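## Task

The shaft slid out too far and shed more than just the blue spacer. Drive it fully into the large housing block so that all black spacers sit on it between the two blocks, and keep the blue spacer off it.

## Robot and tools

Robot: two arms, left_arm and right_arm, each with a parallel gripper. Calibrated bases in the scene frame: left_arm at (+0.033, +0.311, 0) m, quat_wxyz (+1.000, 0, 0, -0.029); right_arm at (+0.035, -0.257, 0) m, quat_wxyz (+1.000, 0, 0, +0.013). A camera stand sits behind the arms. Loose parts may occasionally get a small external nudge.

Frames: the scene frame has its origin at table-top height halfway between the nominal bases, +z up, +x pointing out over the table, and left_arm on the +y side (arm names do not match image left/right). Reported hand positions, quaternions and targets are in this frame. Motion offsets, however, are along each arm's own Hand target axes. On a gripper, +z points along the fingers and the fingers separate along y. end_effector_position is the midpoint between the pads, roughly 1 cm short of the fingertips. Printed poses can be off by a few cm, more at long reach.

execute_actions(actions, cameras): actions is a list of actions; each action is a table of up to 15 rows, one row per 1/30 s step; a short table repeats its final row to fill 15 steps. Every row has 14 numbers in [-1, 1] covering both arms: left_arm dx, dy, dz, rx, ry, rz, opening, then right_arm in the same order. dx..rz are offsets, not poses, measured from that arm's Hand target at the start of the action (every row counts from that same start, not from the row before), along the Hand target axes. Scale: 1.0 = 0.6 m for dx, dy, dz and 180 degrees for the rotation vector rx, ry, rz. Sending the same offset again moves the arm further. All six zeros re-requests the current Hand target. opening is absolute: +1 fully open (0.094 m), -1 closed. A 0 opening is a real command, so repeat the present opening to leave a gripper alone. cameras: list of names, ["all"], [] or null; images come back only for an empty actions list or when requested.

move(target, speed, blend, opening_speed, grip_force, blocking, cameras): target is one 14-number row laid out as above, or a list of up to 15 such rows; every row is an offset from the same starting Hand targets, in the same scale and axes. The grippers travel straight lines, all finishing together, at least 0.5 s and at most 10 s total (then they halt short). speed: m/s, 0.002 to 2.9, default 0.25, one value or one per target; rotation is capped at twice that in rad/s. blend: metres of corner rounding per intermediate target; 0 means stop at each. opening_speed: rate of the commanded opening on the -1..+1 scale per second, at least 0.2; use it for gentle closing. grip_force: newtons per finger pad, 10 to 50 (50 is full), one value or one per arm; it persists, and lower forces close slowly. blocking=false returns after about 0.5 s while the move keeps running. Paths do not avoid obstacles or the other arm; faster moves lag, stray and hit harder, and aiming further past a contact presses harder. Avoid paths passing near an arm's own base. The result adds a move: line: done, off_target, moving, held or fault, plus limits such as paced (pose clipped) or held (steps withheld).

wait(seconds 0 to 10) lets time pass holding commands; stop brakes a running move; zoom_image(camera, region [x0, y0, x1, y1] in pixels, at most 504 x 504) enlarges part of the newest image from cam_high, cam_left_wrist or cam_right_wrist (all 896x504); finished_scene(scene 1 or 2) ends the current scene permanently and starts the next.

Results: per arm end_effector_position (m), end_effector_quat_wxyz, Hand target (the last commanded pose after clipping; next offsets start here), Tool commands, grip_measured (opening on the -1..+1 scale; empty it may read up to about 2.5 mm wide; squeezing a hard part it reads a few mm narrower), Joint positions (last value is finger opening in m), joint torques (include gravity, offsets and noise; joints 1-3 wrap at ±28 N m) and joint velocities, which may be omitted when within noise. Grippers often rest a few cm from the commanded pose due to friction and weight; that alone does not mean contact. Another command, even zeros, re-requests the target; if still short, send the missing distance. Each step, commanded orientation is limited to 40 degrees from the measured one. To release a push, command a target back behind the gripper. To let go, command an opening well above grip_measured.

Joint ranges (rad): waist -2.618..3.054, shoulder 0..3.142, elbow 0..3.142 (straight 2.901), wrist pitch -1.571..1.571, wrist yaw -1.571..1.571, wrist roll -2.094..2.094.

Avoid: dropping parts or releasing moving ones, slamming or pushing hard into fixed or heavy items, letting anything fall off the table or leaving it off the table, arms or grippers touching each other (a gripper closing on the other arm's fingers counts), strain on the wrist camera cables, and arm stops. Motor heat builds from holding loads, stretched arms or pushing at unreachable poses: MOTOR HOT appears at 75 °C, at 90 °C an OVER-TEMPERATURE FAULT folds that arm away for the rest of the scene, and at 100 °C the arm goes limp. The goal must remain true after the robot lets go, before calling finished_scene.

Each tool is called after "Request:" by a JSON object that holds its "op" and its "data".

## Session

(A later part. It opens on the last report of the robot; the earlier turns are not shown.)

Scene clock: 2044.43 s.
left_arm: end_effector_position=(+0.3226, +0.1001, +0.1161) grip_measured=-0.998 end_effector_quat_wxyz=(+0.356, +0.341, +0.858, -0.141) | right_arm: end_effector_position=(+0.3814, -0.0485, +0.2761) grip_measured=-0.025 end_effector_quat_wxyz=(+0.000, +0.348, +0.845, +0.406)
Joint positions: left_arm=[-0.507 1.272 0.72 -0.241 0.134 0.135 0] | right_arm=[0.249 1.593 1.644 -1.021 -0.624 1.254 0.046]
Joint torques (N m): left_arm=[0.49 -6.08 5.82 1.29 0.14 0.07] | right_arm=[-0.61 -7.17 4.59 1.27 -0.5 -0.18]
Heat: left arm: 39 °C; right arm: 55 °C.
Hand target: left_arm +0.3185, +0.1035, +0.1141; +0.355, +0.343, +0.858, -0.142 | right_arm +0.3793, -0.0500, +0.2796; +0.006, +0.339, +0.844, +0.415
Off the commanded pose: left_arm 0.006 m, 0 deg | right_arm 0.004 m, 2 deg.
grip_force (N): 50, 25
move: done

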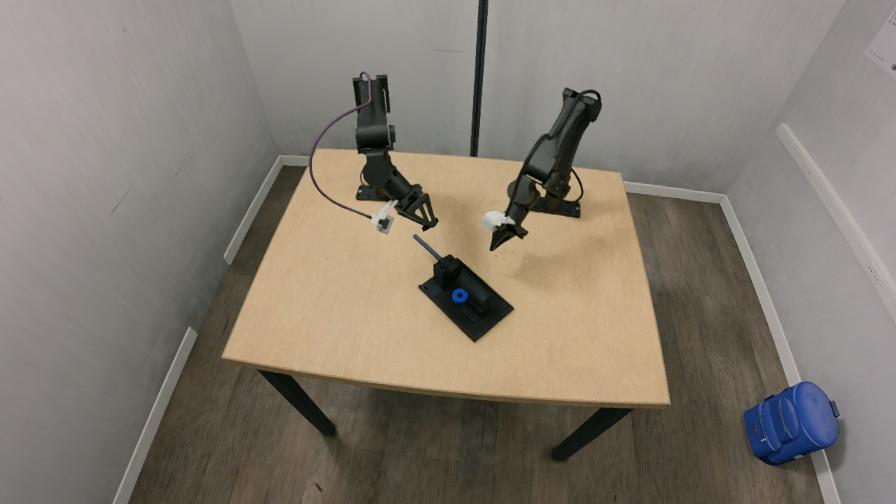

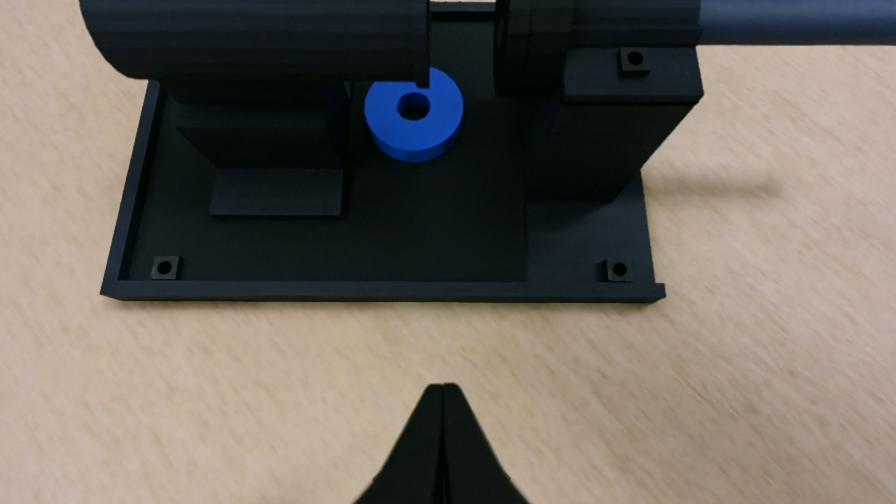

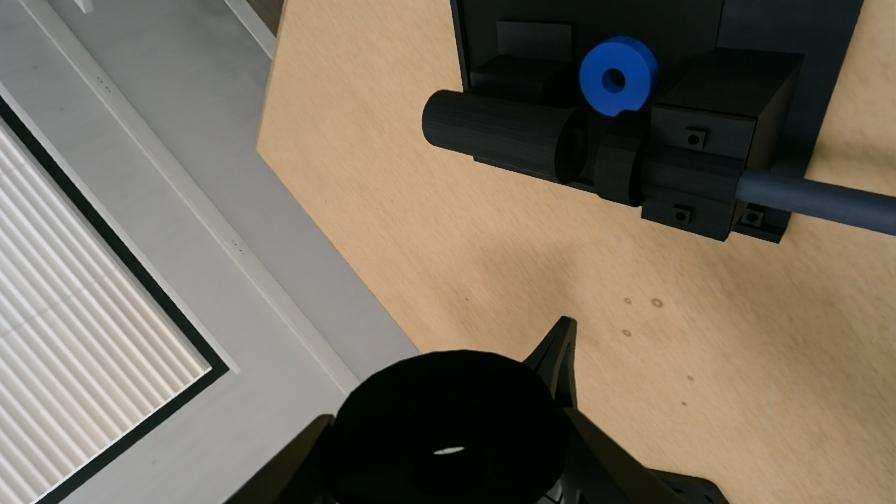

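Request:
{"op": "move", "data": {"target": [-0.268,0.023,-0.359,-0.195,0.195,-0.472,-1, 0,0,0,0,0,0,-0.2], "speed": 0.25}}

Request:
{"op": "move", "data": {"target": [0,0,0,0,0,0,0.25, 0.1217,-0.02,0.0787,-0.2416,-0.068,-0.0693,-0.2], "speed": 0.15, "cameras": ["all"]}}

Scene clock: 2084.73 s.
left_arm: end_effector_position=(+0.3042, +0.1347, +0.3686) grip_measured=-0.998 end_effector_quat_wxyz=(+0.170, -0.370, +0.878, -0.252) | right_arm: end_effector_position=(+0.3815, -0.0485, +0.2762) grip_measured=-0.025 end_effector_quat_wxyz=(+0.001, +0.347, +0.845, +0.407)
Joint positions: left_arm=[-0.521 1.543 2.158 -1.569 -0.001 -1.378 0] | right_arm=[0.249 1.593 1.644 -1.02 -0.624 1.254 0.046]
Joint torques (N m): left_arm=[0.51 -6.52 7.53 1.01 -0.03 -0.06] | right_arm=[-0.58 -7.17 4.57 1.26 -0.5 -0.18]
Heat: left arm: 39 °C; right arm: 52 °C.
Hand target: left_arm +0.3000, +0.1401, +0.3802; +0.000, -0.394, +0.919, -0.001 | right_arm +0.3793, -0.0499, +0.2797; +0.006, +0.339, +0.844, +0.415
Off the commanded pose: left_arm 0.013 m, 35 deg | right_arm 0.004 m, 2 deg.
joint sent to its limit (left arm) — joint 4 (wrist pitch), lower limit. The joint targets are off in orientation, not in position.
grip_force (N): 50, 25
move: off_target (left_arm)

Scene clock: 2088.43 s.
left_arm: end_effector_position=(+0.3042, +0.1346, +0.3686) grip_measured=+0.248 end_effector_quat_wxyz=(+0.168, -0.371, +0.877, -0.253) | right_arm: end_effector_position=(+0.3303, +0.0205, +0.2679) grip_measured=-0.025 end_effector_quat_wxyz=(+0.257, +0.260, +0.654, +0.662)
Joint positions: left_arm=[-0.52 1.543 2.158 -1.569 0.003 -1.38 0.059] | right_arm=[0.669 1.194 0.552 0.651 -0.127 1.58 0.046]
Joint torques (N m): left_arm=[0.51 -6.5 7.56 1.01 -0.01 -0.06] | right_arm=[0.55 -2.35 4.97 1.9 0.2 -0.12]
Heat: left arm: 38 °C; right arm: 51 °C.
Hand target: left_arm +0.3000, +0.1400, +0.3802; +0.000, -0.394, +0.919, -0.001 | right_arm +0.3299, +0.0200, +0.2601; +0.262, +0.262, +0.657, +0.657
Off the commanded pose: left_arm 0.013 m, 35 deg | right_arm 0.008 m, 1 deg.
joint sent to its limit (left arm) — joint 4 (wrist pitch), lower limit. The joint targets are off in orientation, not in position.
grip_force (N): 50, 25
move: off_target (left_arm)

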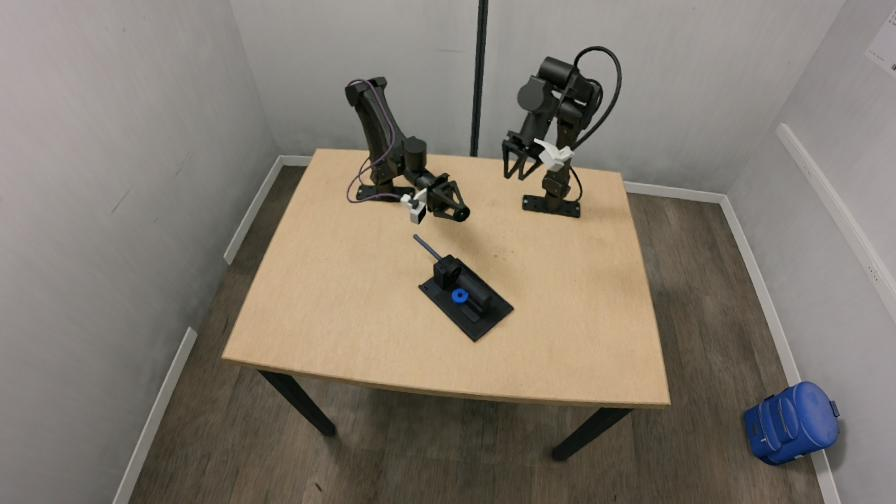

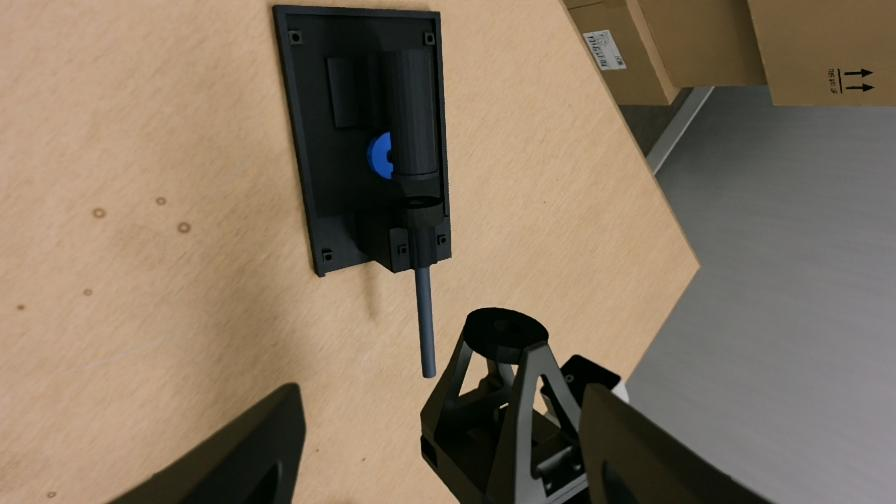

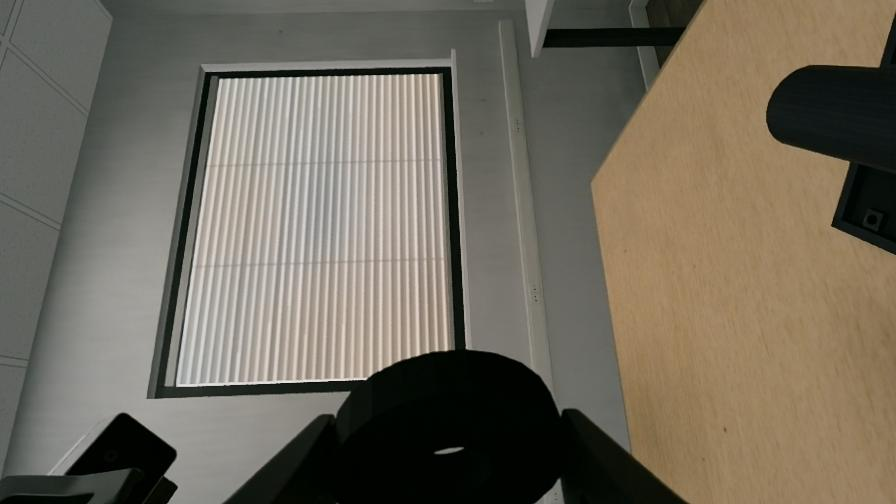

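Request:
{"op": "zoom_image", "data": {"camera": "cam_left_wrist", "region": [380, 270, 680, 504]}}

Request:
{"op": "zoom_image", "data": {"camera": "cam_high", "region": [340, 60, 640, 260]}}

Scaled by 1.680 from the camera's 896x504 image, which has a finer 1280x720 frame.

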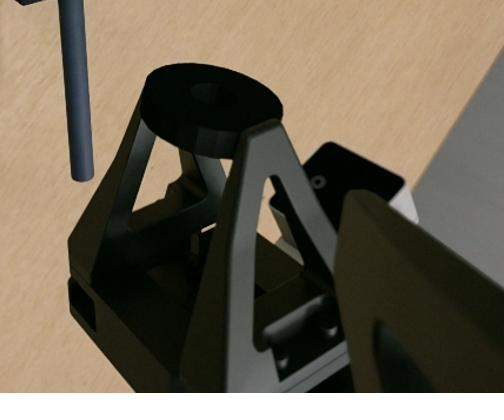

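Scaled by 1.680 from the camera's 896x504 image, which has a finer 1280x720 frame.

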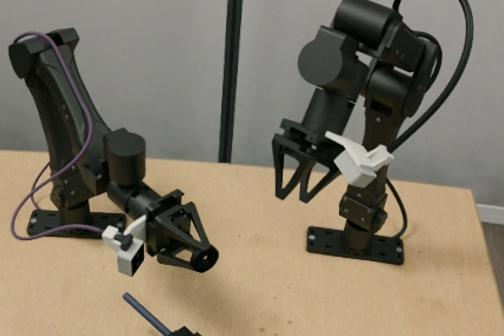

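Request:
{"op": "move", "data": {"target": [0.127,-0.1158,0.056,0.1667,0,0,0.49, 0,0,0,0.0095,0.0539,-0.111,-0.2], "speed": 0.12, "cameras": ["all"]}}

Scene clock: 2318.60 s.
left_arm: end_effector_position=(+0.2974, +0.0370, +0.3406) grip_measured=+0.488 end_effector_quat_wxyz=(+0.102, -0.378, +0.886, -0.248) | right_arm: end_effector_position=(+0.3254, +0.0188, +0.2500) grip_measured=-0.025 end_effector_quat_wxyz=(+0.302, +0.102, +0.724, +0.612)
Joint positions: left_arm=[-0.757 1.769 2.311 -1.57 -0.02 -1.616 0.07] | right_arm=[0.561 1.201 0.566 0.561 -0.384 1.224 0.046]
Joint torques (N m): left_arm=[-0.32 -6.94 8.31 0.92 -0.1 -0.06] | right_arm=[-0.59 -2.51 9.14 1.56 -0.1 -0.28]
Heat: left arm: 37 °C; right arm: 37 °C.
Hand target: left_arm +0.2979, +0.0369, +0.3466; +0.102, -0.381, +0.888, -0.239 | right_arm +0.3300, +0.0200, +0.2602; +0.312, +0.092, +0.721, +0.612
Off the commanded pose: left_arm 0.006 m, 1 deg | right_arm 0.011 m, 2 deg.
joint sent to its limit (left arm) — joint 4 (wrist pitch), lower limit. The joint targets still meet the commanded pose.
grip_force (N): 50, 25
move: off_target (right_arm)

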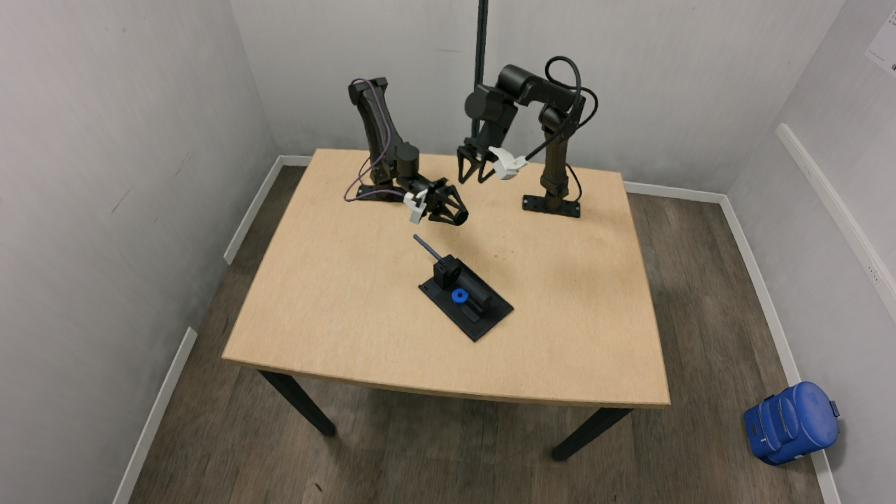

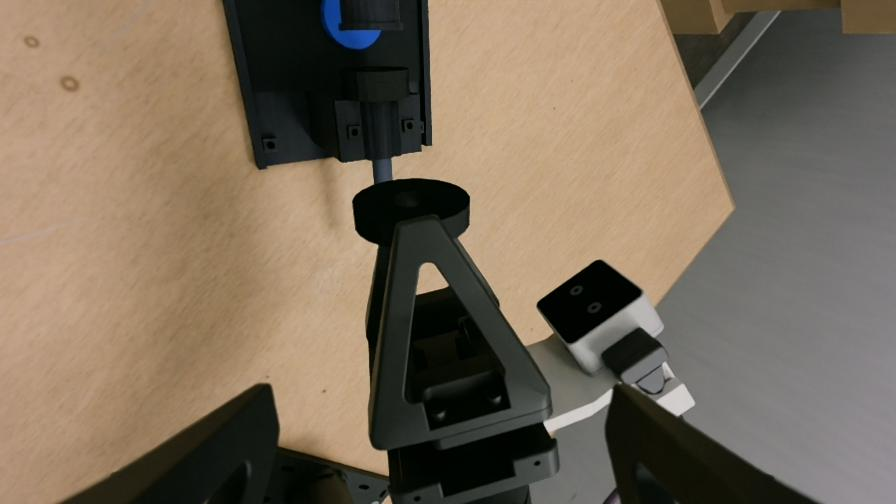

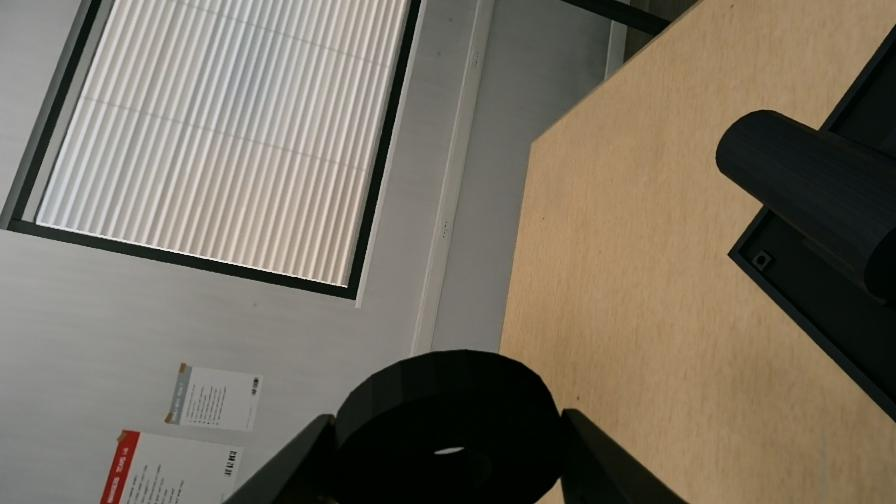

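Request:
{"op": "zoom_image", "data": {"camera": "cam_left_wrist", "region": [330, 160, 490, 260]}}

Scaled by 3.150 from the camera's 896x504 image, which has a finer 1280x720 frame.

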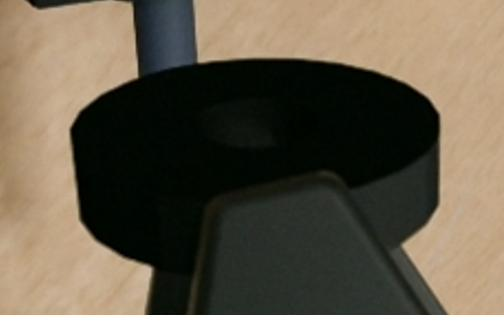

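Request:
{"op": "move", "data": {"target": [-0.0097,0.0227,0.1,0,0,0,0.49, 0,0,0,0.0119,0,-0.069,-0.2], "speed": 0.08, "cameras": ["all"]}}

Scene clock: 2398.30 s.
left_arm: end_effector_position=(+0.3166, +0.0226, +0.2798) grip_measured=+0.488 end_effector_quat_wxyz=(+0.095, -0.382, +0.890, -0.228) | right_arm: end_effector_position=(+0.3271, +0.0188, +0.2428) grip_measured=-0.025 end_effector_quat_wxyz=(+0.356, +0.028, +0.748, +0.560)
Joint positions: left_arm=[-0.745 1.733 1.992 -1.33 -0.016 -1.611 0.07] | right_arm=[0.561 1.201 0.59 0.482 -0.378 0.994 0.046]
Joint torques (N m): left_arm=[0.51 -11.38 5.2 1.07 -0.04 0.07] | right_arm=[0.38 -3.79 9.26 1.58 0.13 -0.21]
Heat: left arm: 40 °C; right arm: 37 °C.
Hand target: left_arm +0.3153, +0.0285, +0.2879; +0.103, -0.381, +0.887, -0.239 | right_arm +0.3299, +0.0200, +0.2600; +0.374, +0.019, +0.739, +0.561
Off the commanded pose: left_arm 0.010 m, 2 deg | right_arm 0.018 m, 3 deg.
grip_force (N): 50, 25
move: off_target (right_arm)

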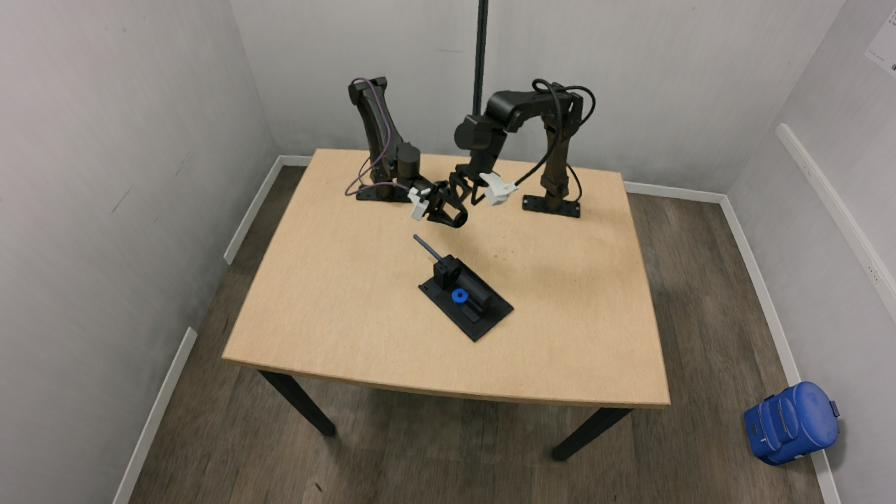

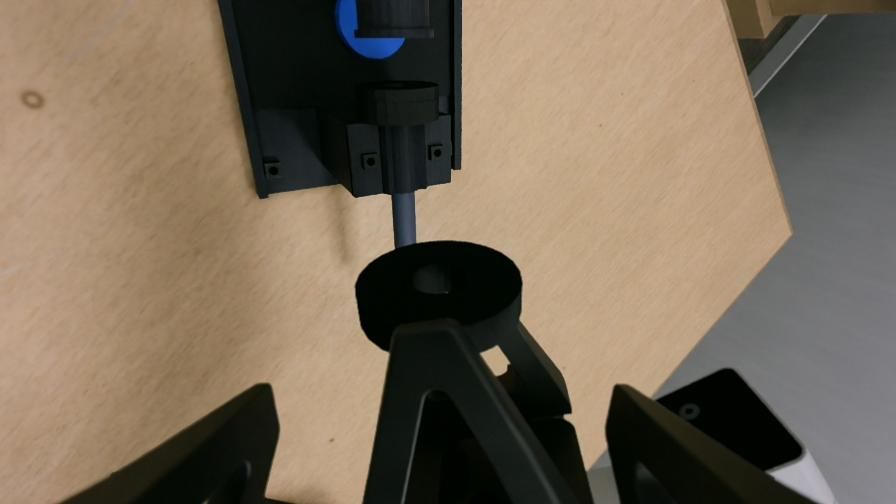

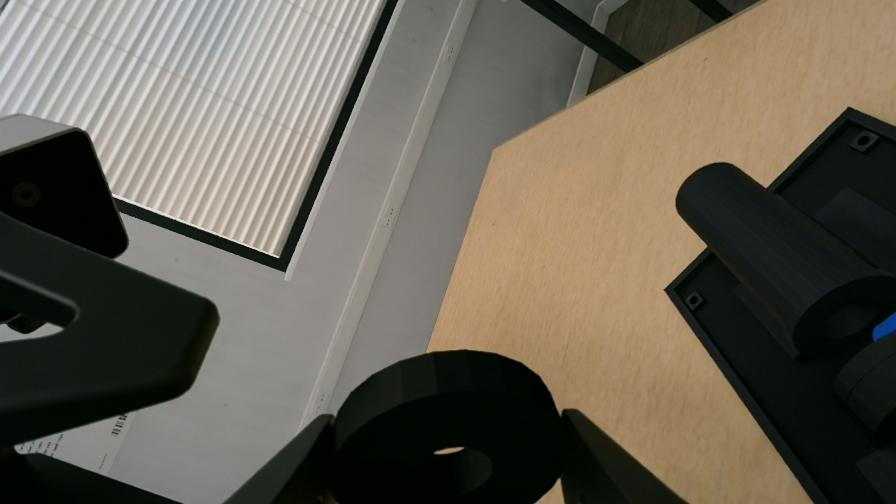

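Request:
{"op": "zoom_image", "data": {"camera": "cam_left_wrist", "region": [330, 220, 550, 370]}}

Scaled by 2.291 from the camera's 896x504 image, which has a finer 1280x720 frame.

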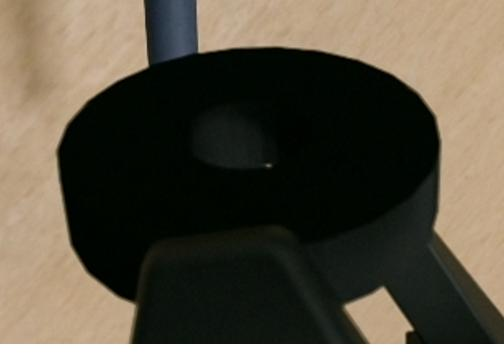

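Request:
{"op": "move", "data": {"target": [-0.0063,0.0037,0.042,0,0,0,0.49, 0,0,0,0,0,0,-0.2], "speed": 0.06, "cameras": ["cam_left_wrist","cam_right_wrist"]}}

Request:
{"op": "zoom_image", "data": {"camera": "cam_left_wrist", "region": [240, 240, 640, 504]}}

Scene clock: 2420.53 s.
left_arm: end_effector_position=(+0.3264, +0.0188, +0.2586) grip_measured=+0.488 end_effector_quat_wxyz=(+0.096, -0.382, +0.890, -0.230) | right_arm: end_effector_position=(+0.3271, +0.0187, +0.2427) grip_measured=-0.025 end_effector_quat_wxyz=(+0.356, +0.028, +0.748, +0.560)
Joint positions: left_arm=[-0.732 1.725 1.886 -1.229 -0.009 -1.599 0.07] | right_arm=[0.561 1.201 0.59 0.482 -0.378 0.994 0.046]
Joint torques (N m): left_arm=[0.5 -11.15 5.44 1.04 -0.02 0.07] | right_arm=[0.4 -3.82 9.26 1.58 0.14 -0.24]
Heat: left arm: 38 °C; right arm: 36 °C.
Hand target: left_arm +0.3257, +0.0239, +0.2650; +0.103, -0.381, +0.887, -0.239 | right_arm +0.3300, +0.0199, +0.2600; +0.374, +0.020, +0.739, +0.561
Off the commanded pose: left_arm 0.008 m, 1 deg | right_arm 0.018 m, 3 deg.
grip_force (N): 50, 25
move: off_target (right_arm)
Images, in order (width x height): cam_left_wrist 896x504, cam_right_wrist 896x504.

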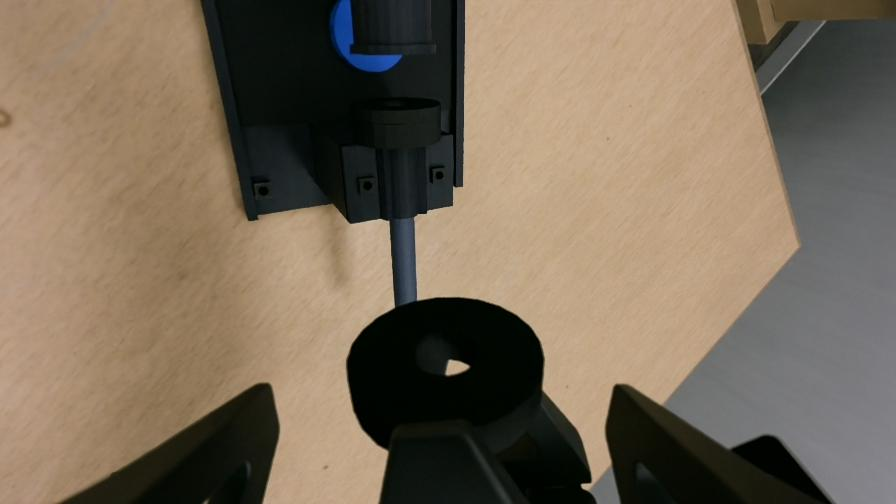

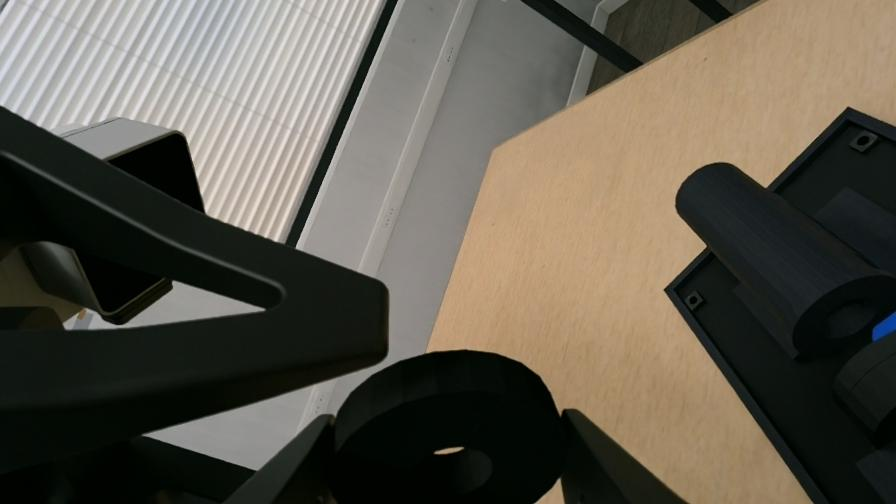

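Scaled by 1.260 from the camera's 896x504 image, which has a finer 1280x720 frame.

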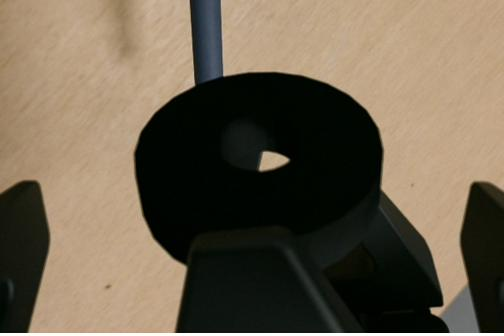

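Request:
{"op": "move", "data": {"target": [0.0022,-0.0007,0.028,0,0,0,0.49, 0,0,0,0,0,0,-0.2], "speed": 0.05, "cameras": ["cam_left_wrist","cam_right_wrist"]}}

Request:
{"op": "zoom_image", "data": {"camera": "cam_left_wrist", "region": [240, 240, 640, 504]}}

Scene clock: 2440.33 s.
left_arm: end_effector_position=(+0.3314, +0.0137, +0.2492) grip_measured=+0.488 end_effector_quat_wxyz=(+0.098, -0.382, +0.888, -0.236) | right_arm: end_effector_position=(+0.3271, +0.0187, +0.2427) grip_measured=-0.025 end_effector_quat_wxyz=(+0.356, +0.028, +0.748, +0.560)
Joint positions: left_arm=[-0.732 1.725 1.84 -1.169 -0.009 -1.599 0.07] | right_arm=[0.561 1.201 0.59 0.482 -0.378 0.994 0.046]
Joint torques (N m): left_arm=[0.24 -10.1 5.52 1.07 -0.04 0.04] | right_arm=[0.39 -3.82 9.26 1.58 0.14 -0.25]
Heat: left arm: 37 °C; right arm: 37 °C.
Hand target: left_arm +0.3311, +0.0168, +0.2507; +0.102, -0.381, +0.887, -0.239 | right_arm +0.3300, +0.0199, +0.2600; +0.374, +0.020, +0.739, +0.561
Off the commanded pose: left_arm 0.004 m, 1 deg | right_arm 0.018 m, 3 deg.
grip_force (N): 50, 25
move: off_target (right_arm)
Images, in order (width x height): cam_left_wrist 896x504, cam_right_wrist 896x504.

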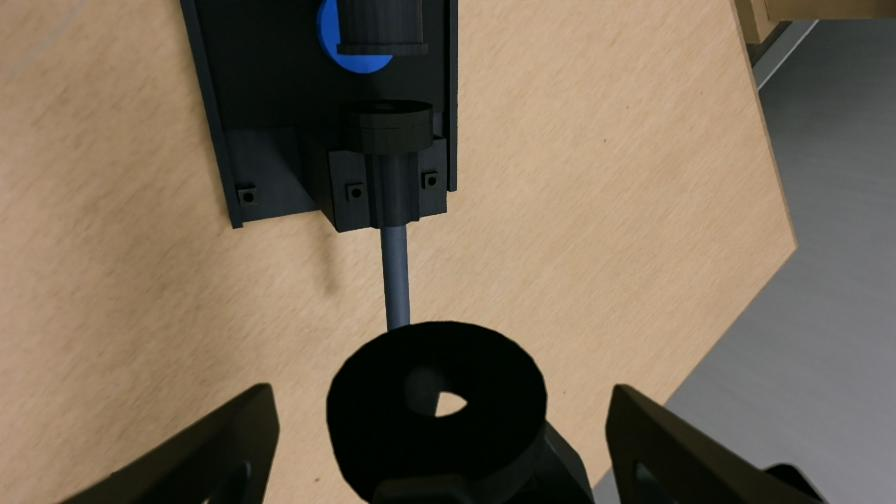

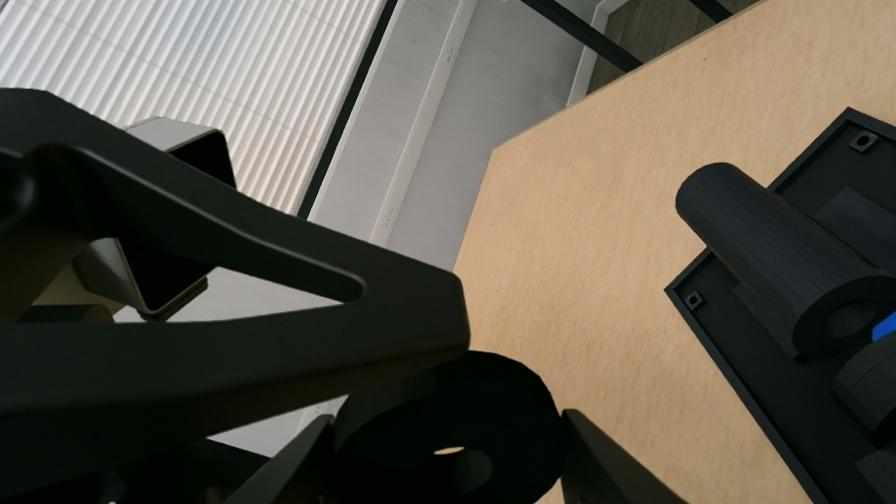

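Scaled by 1.260 from the camera's 896x504 image, which has a finer 1280x720 frame.

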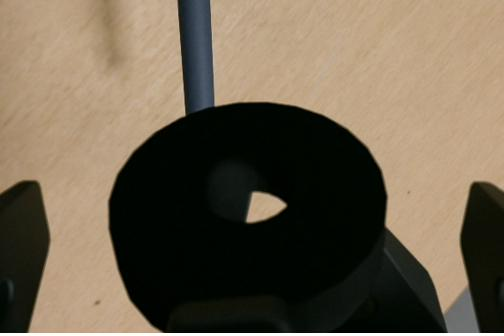

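Request:
{"op": "move", "data": {"target": [0.004,0.003,0.01,0,0,0,0.49, 0,0,0,0,0,0,-0.2], "speed": 0.05, "cameras": ["cam_left_wrist","cam_right_wrist"]}}

Request:
{"op": "zoom_image", "data": {"camera": "cam_left_wrist", "region": [240, 240, 640, 504]}}

Scene clock: 2456.13 s.
left_arm: end_effector_position=(+0.3326, +0.0124, +0.2421) grip_measured=+0.488 end_effector_quat_wxyz=(+0.097, -0.382, +0.889, -0.235) | right_arm: end_effector_position=(+0.3271, +0.0187, +0.2427) grip_measured=-0.025 end_effector_quat_wxyz=(+0.356, +0.028, +0.748, +0.560)
Joint positions: left_arm=[-0.732 1.725 1.811 -1.143 -0.009 -1.599 0.07] | right_arm=[0.561 1.201 0.59 0.482 -0.378 0.994 0.046]
Joint torques (N m): left_arm=[-0.35 -10.4 5.56 1.07 -0.08 -0.03] | right_arm=[0.4 -3.84 9.25 1.58 0.14 -0.24]
Heat: left arm: 37 °C; right arm: 37 °C.
Hand target: left_arm +0.3305, +0.0142, +0.2445; +0.102, -0.381, +0.888, -0.239 | right_arm +0.3300, +0.0199, +0.2600; +0.374, +0.020, +0.739, +0.561
Off the commanded pose: left_arm 0.004 m, 1 deg | right_arm 0.018 m, 3 deg.
grip_force (N): 50, 25
move: off_target (right_arm)
Images, in order (width x height): cam_left_wrist 896x504, cam_right_wrist 896x504.

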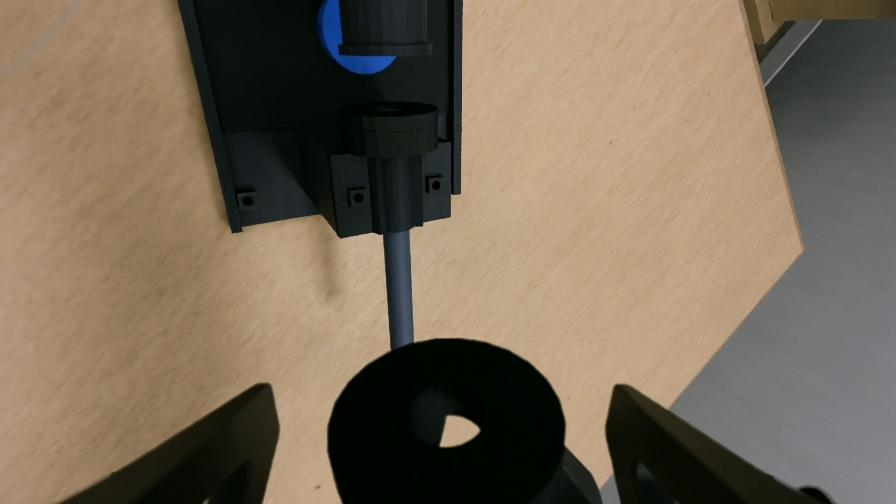

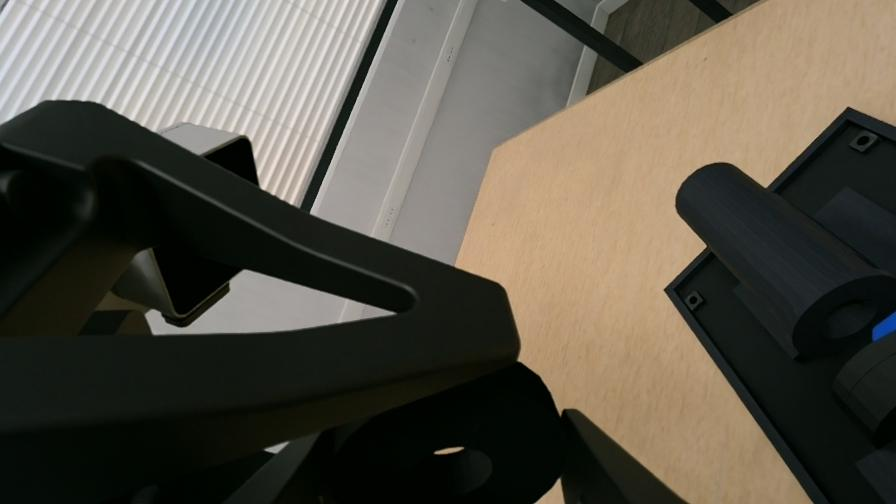

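Scaled by 1.260 from the camera's 896x504 image, which has a finer 1280x720 frame.

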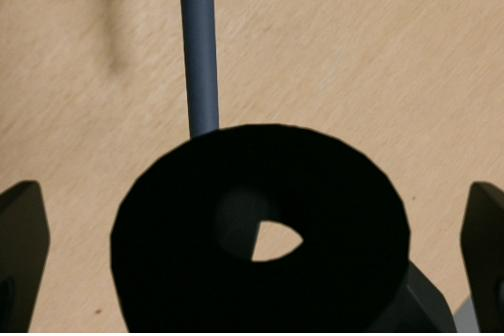

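Request:
{"op": "move", "data": {"target": [0.003,-0.0013,-0.006,0,0,0,0.49, 0,0,0,0,0,0,-0.2], "speed": 0.05, "cameras": ["cam_left_wrist","cam_right_wrist"]}}

Request:
{"op": "zoom_image", "data": {"camera": "cam_left_wrist", "region": [240, 240, 640, 504]}}

Scene clock: 2467.70 s.
left_arm: end_effector_position=(+0.3315, +0.0112, +0.2421) grip_measured=+0.488 end_effector_quat_wxyz=(+0.097, -0.380, +0.889, -0.235) | right_arm: end_effector_position=(+0.3271, +0.0187, +0.2427) grip_measured=-0.025 end_effector_quat_wxyz=(+0.356, +0.028, +0.748, +0.560)
Joint positions: left_arm=[-0.735 1.725 1.811 -1.143 -0.009 -1.6 0.07] | right_arm=[0.561 1.201 0.59 0.482 -0.378 0.994 0.046]
Joint torques (N m): left_arm=[-0.47 -10.37 6.69 0.94 -0.11 -0.08] | right_arm=[0.39 -3.79 9.25 1.57 0.14 -0.24]
Heat: left arm: 37 °C; right arm: 37 °C.
Hand target: left_arm +0.3283, +0.0136, +0.2480; +0.102, -0.381, +0.888, -0.239 | right_arm +0.3300, +0.0199, +0.2600; +0.374, +0.020, +0.739, +0.561
Off the commanded pose: left_arm 0.007 m, 1 deg | right_arm 0.018 m, 3 deg.
grip_force (N): 50, 25
move: off_target (right_arm)
Images, in order (width x height): cam_left_wrist 896x504, cam_right_wrist 896x504.

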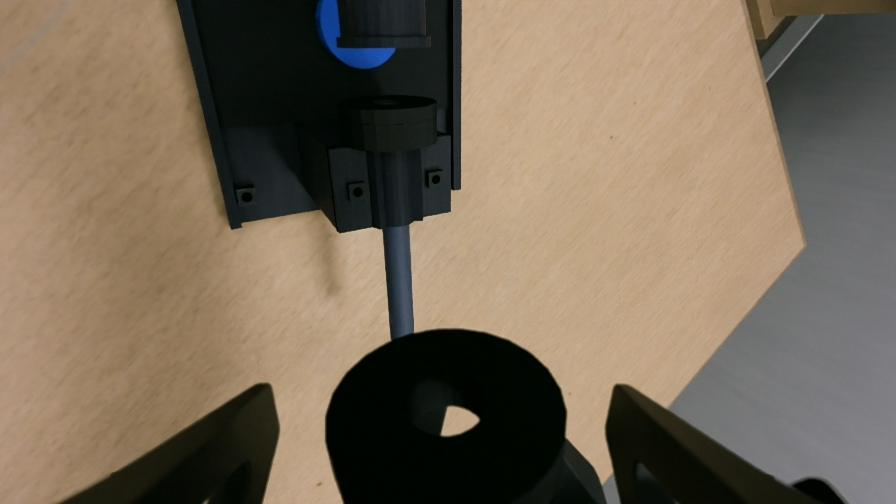

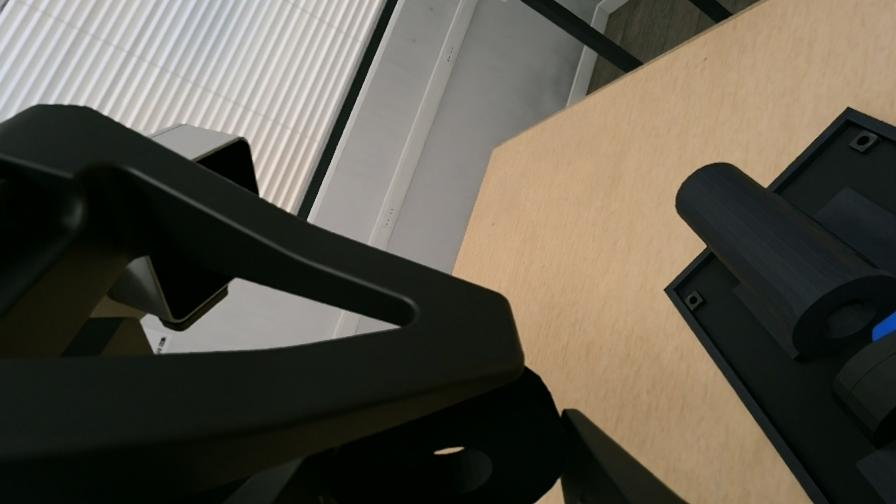

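Scaled by 1.260 from the camera's 896x504 image, which has a finer 1280x720 frame.

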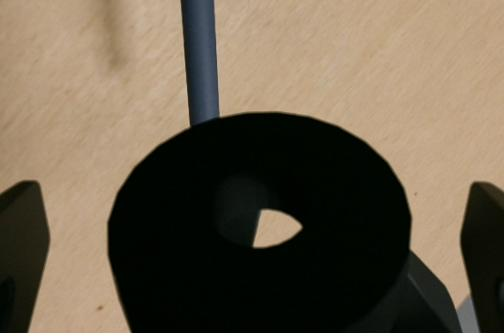

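Request:
{"op": "move", "data": {"target": [0,0,-0.006,0,0,0,0.49, 0,0,0,0,0,0,-0.2], "speed": 0.05}}

Scene clock: 2475.27 s.
left_arm: end_effector_position=(+0.3315, +0.0112, +0.2421) grip_measured=+0.488 end_effector_quat_wxyz=(+0.097, -0.380, +0.889, -0.235) | right_arm: end_effector_position=(+0.3271, +0.0187, +0.2427) grip_measured=-0.025 end_effector_quat_wxyz=(+0.356, +0.028, +0.748, +0.560)
Joint positions: left_arm=[-0.735 1.725 1.811 -1.143 -0.009 -1.6 0.07] | right_arm=[0.561 1.201 0.59 0.482 -0.378 0.994 0.046]
Joint torques (N m): left_arm=[-0.51 -10.67 7.41 0.84 -0.1 -0.08] | right_arm=[0.39 -3.82 9.25 1.58 0.14 -0.24]
Heat: left arm: 37 °C; right arm: 37 °C.
Hand target: left_arm +0.3270, +0.0148, +0.2512; +0.102, -0.381, +0.888, -0.239 | right_arm +0.3300, +0.0199, +0.2600; +0.374, +0.020, +0.739, +0.561
Off the commanded pose: left_arm 0.011 m, 1 deg | right_arm 0.018 m, 3 deg.
grip_force (N): 50, 25
move: off_target (left_arm, right_arm)

Request:
{"op": "move", "data": {"target": [0,0,-0.006,0,0,0,0.49, 0,0,0,0,0,0,-0.2], "speed": 0.05, "cameras": ["cam_left_wrist","cam_right_wrist"]}}

Request:
{"op": "zoom_image", "data": {"camera": "cam_left_wrist", "region": [240, 240, 640, 504]}}

Scene clock: 2482.07 s.
left_arm: end_effector_position=(+0.3298, +0.0129, +0.2408) grip_measured=+0.488 end_effector_quat_wxyz=(+0.095, -0.381, +0.890, -0.230) | right_arm: end_effector_position=(+0.3271, +0.0187, +0.2427) grip_measured=-0.025 end_effector_quat_wxyz=(+0.356, +0.028, +0.748, +0.560)
Joint positions: left_arm=[-0.735 1.725 1.811 -1.154 -0.009 -1.6 0.07] | right_arm=[0.561 1.201 0.59 0.482 -0.378 0.994 0.046]
Joint torques (N m): left_arm=[-0.53 -10.95 8.17 0.83 -0.1 -0.09] | right_arm=[0.39 -3.81 9.26 1.58 0.14 -0.24]
Heat: left arm: 37 °C; right arm: 37 °C.
Hand target: left_arm +0.3257, +0.0161, +0.2543; +0.102, -0.381, +0.887, -0.239 | right_arm +0.3300, +0.0199, +0.2600; +0.374, +0.020, +0.739, +0.561
Off the commanded pose: left_arm 0.014 m, 1 deg | right_arm 0.018 m, 3 deg.
grip_force (N): 50, 25
move: off_target (left_arm, right_arm)
Images, in order (width x height): cam_left_wrist 896x504, cam_right_wrist 896x504.

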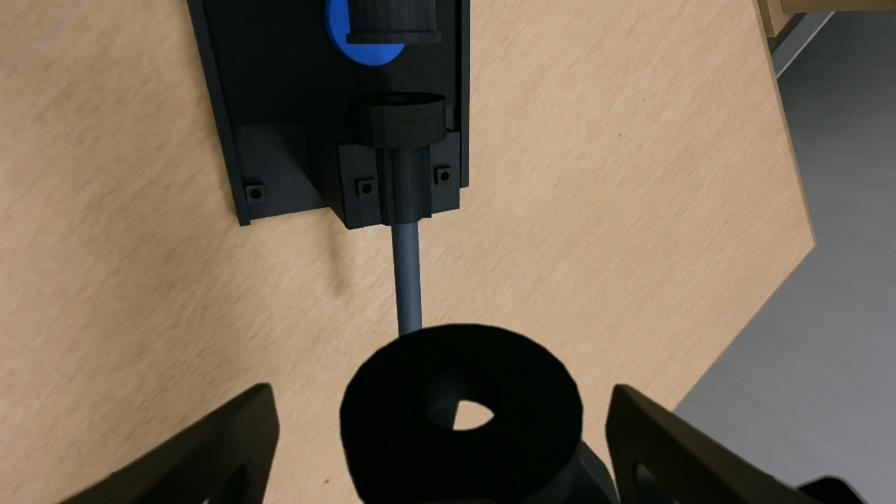

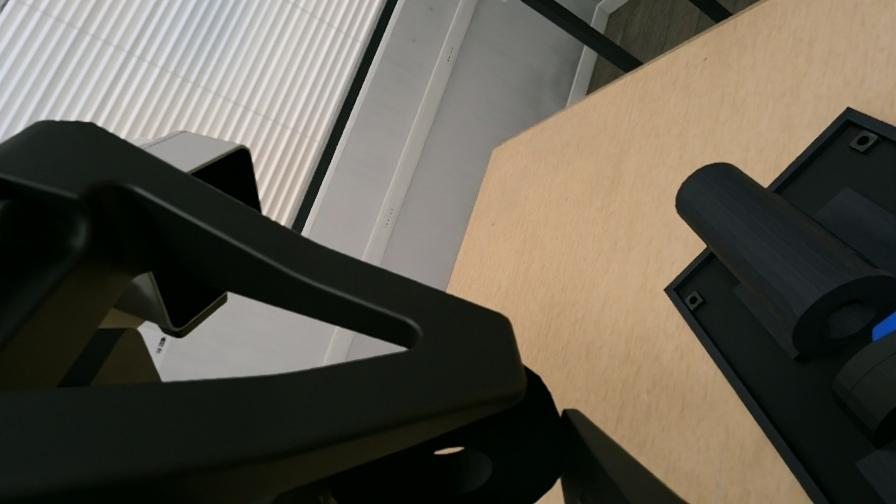

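Scaled by 1.260 from the camera's 896x504 image, which has a finer 1280x720 frame.

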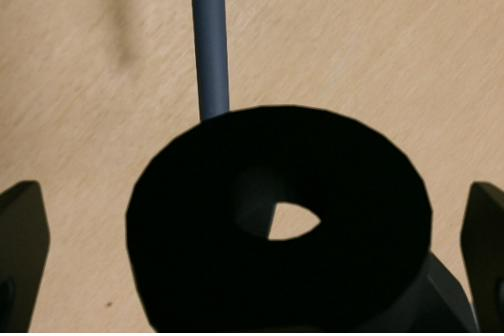

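Request:
{"op": "move", "data": {"target": [[-0.0003,0.0013,-0.033,0,0,0,0.49, 0,0,0,0,0,0,-0.2],[-0.0005,0.0012,0.0132,0,0,0,0.49, 0,0,0,0,0,0,-0.2]], "speed": 0.05, "cameras": ["cam_left_wrist","cam_right_wrist"]}}

Request:
{"op": "zoom_image", "data": {"camera": "cam_left_wrist", "region": [240, 240, 640, 504]}}

Scene clock: 2501.20 s.
left_arm: end_effector_position=(+0.3293, +0.0135, +0.2496) grip_measured=+0.488 end_effector_quat_wxyz=(+0.099, -0.380, +0.888, -0.241) | right_arm: end_effector_position=(+0.3271, +0.0187, +0.2427) grip_measured=-0.025 end_effector_quat_wxyz=(+0.356, +0.028, +0.748, +0.560)
Joint positions: left_arm=[-0.735 1.71 1.818 -1.153 -0.009 -1.601 0.07] | right_arm=[0.561 1.201 0.59 0.482 -0.378 0.994 0.046]
Joint torques (N m): left_arm=[-0.44 -8.99 5.6 1.1 -0.1 -0.06] | right_arm=[0.39 -3.79 9.26 1.58 0.14 -0.24]
Heat: left arm: 38 °C; right arm: 37 °C.
Hand target: left_arm +0.3284, +0.0140, +0.2471; +0.102, -0.381, +0.888, -0.239 | right_arm +0.3300, +0.0199, +0.2600; +0.374, +0.020, +0.739, +0.561
Off the commanded pose: left_arm 0.003 m, 0 deg | right_arm 0.018 m, 3 deg.
grip_force (N): 50, 25
move: off_target (right_arm)
Images, in order (width x height): cam_left_wrist 896x504, cam_right_wrist 896x504.

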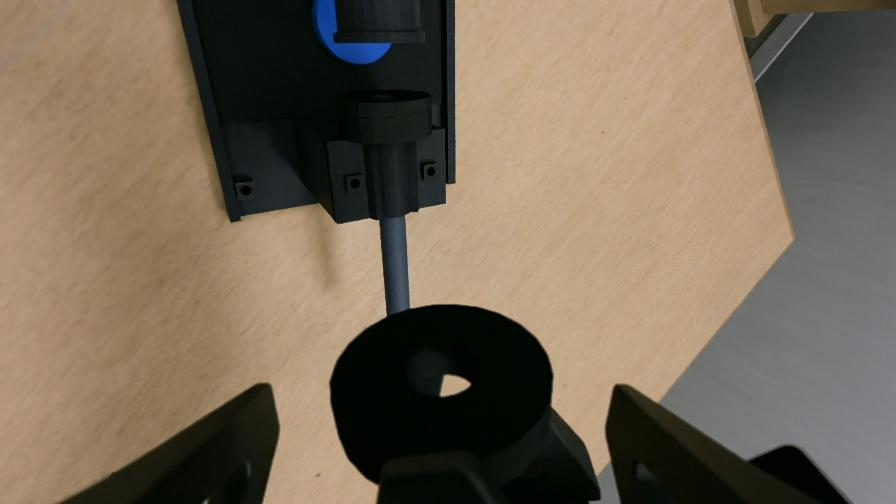

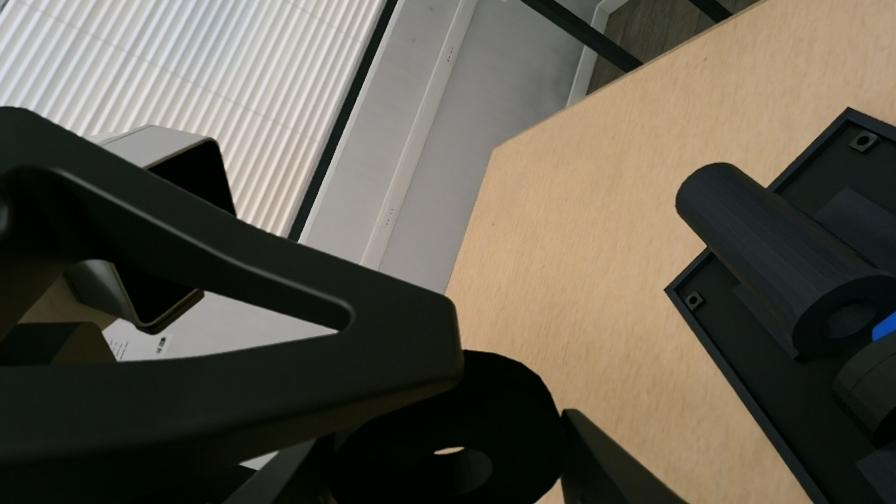

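Scaled by 1.260 from the camera's 896x504 image, which has a finer 1280x720 frame.

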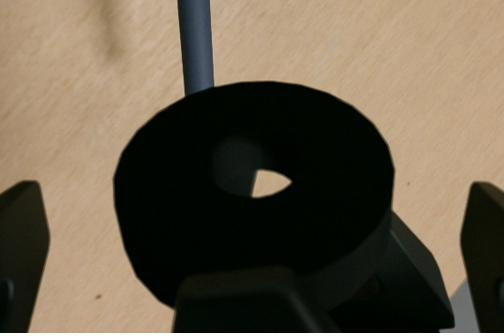

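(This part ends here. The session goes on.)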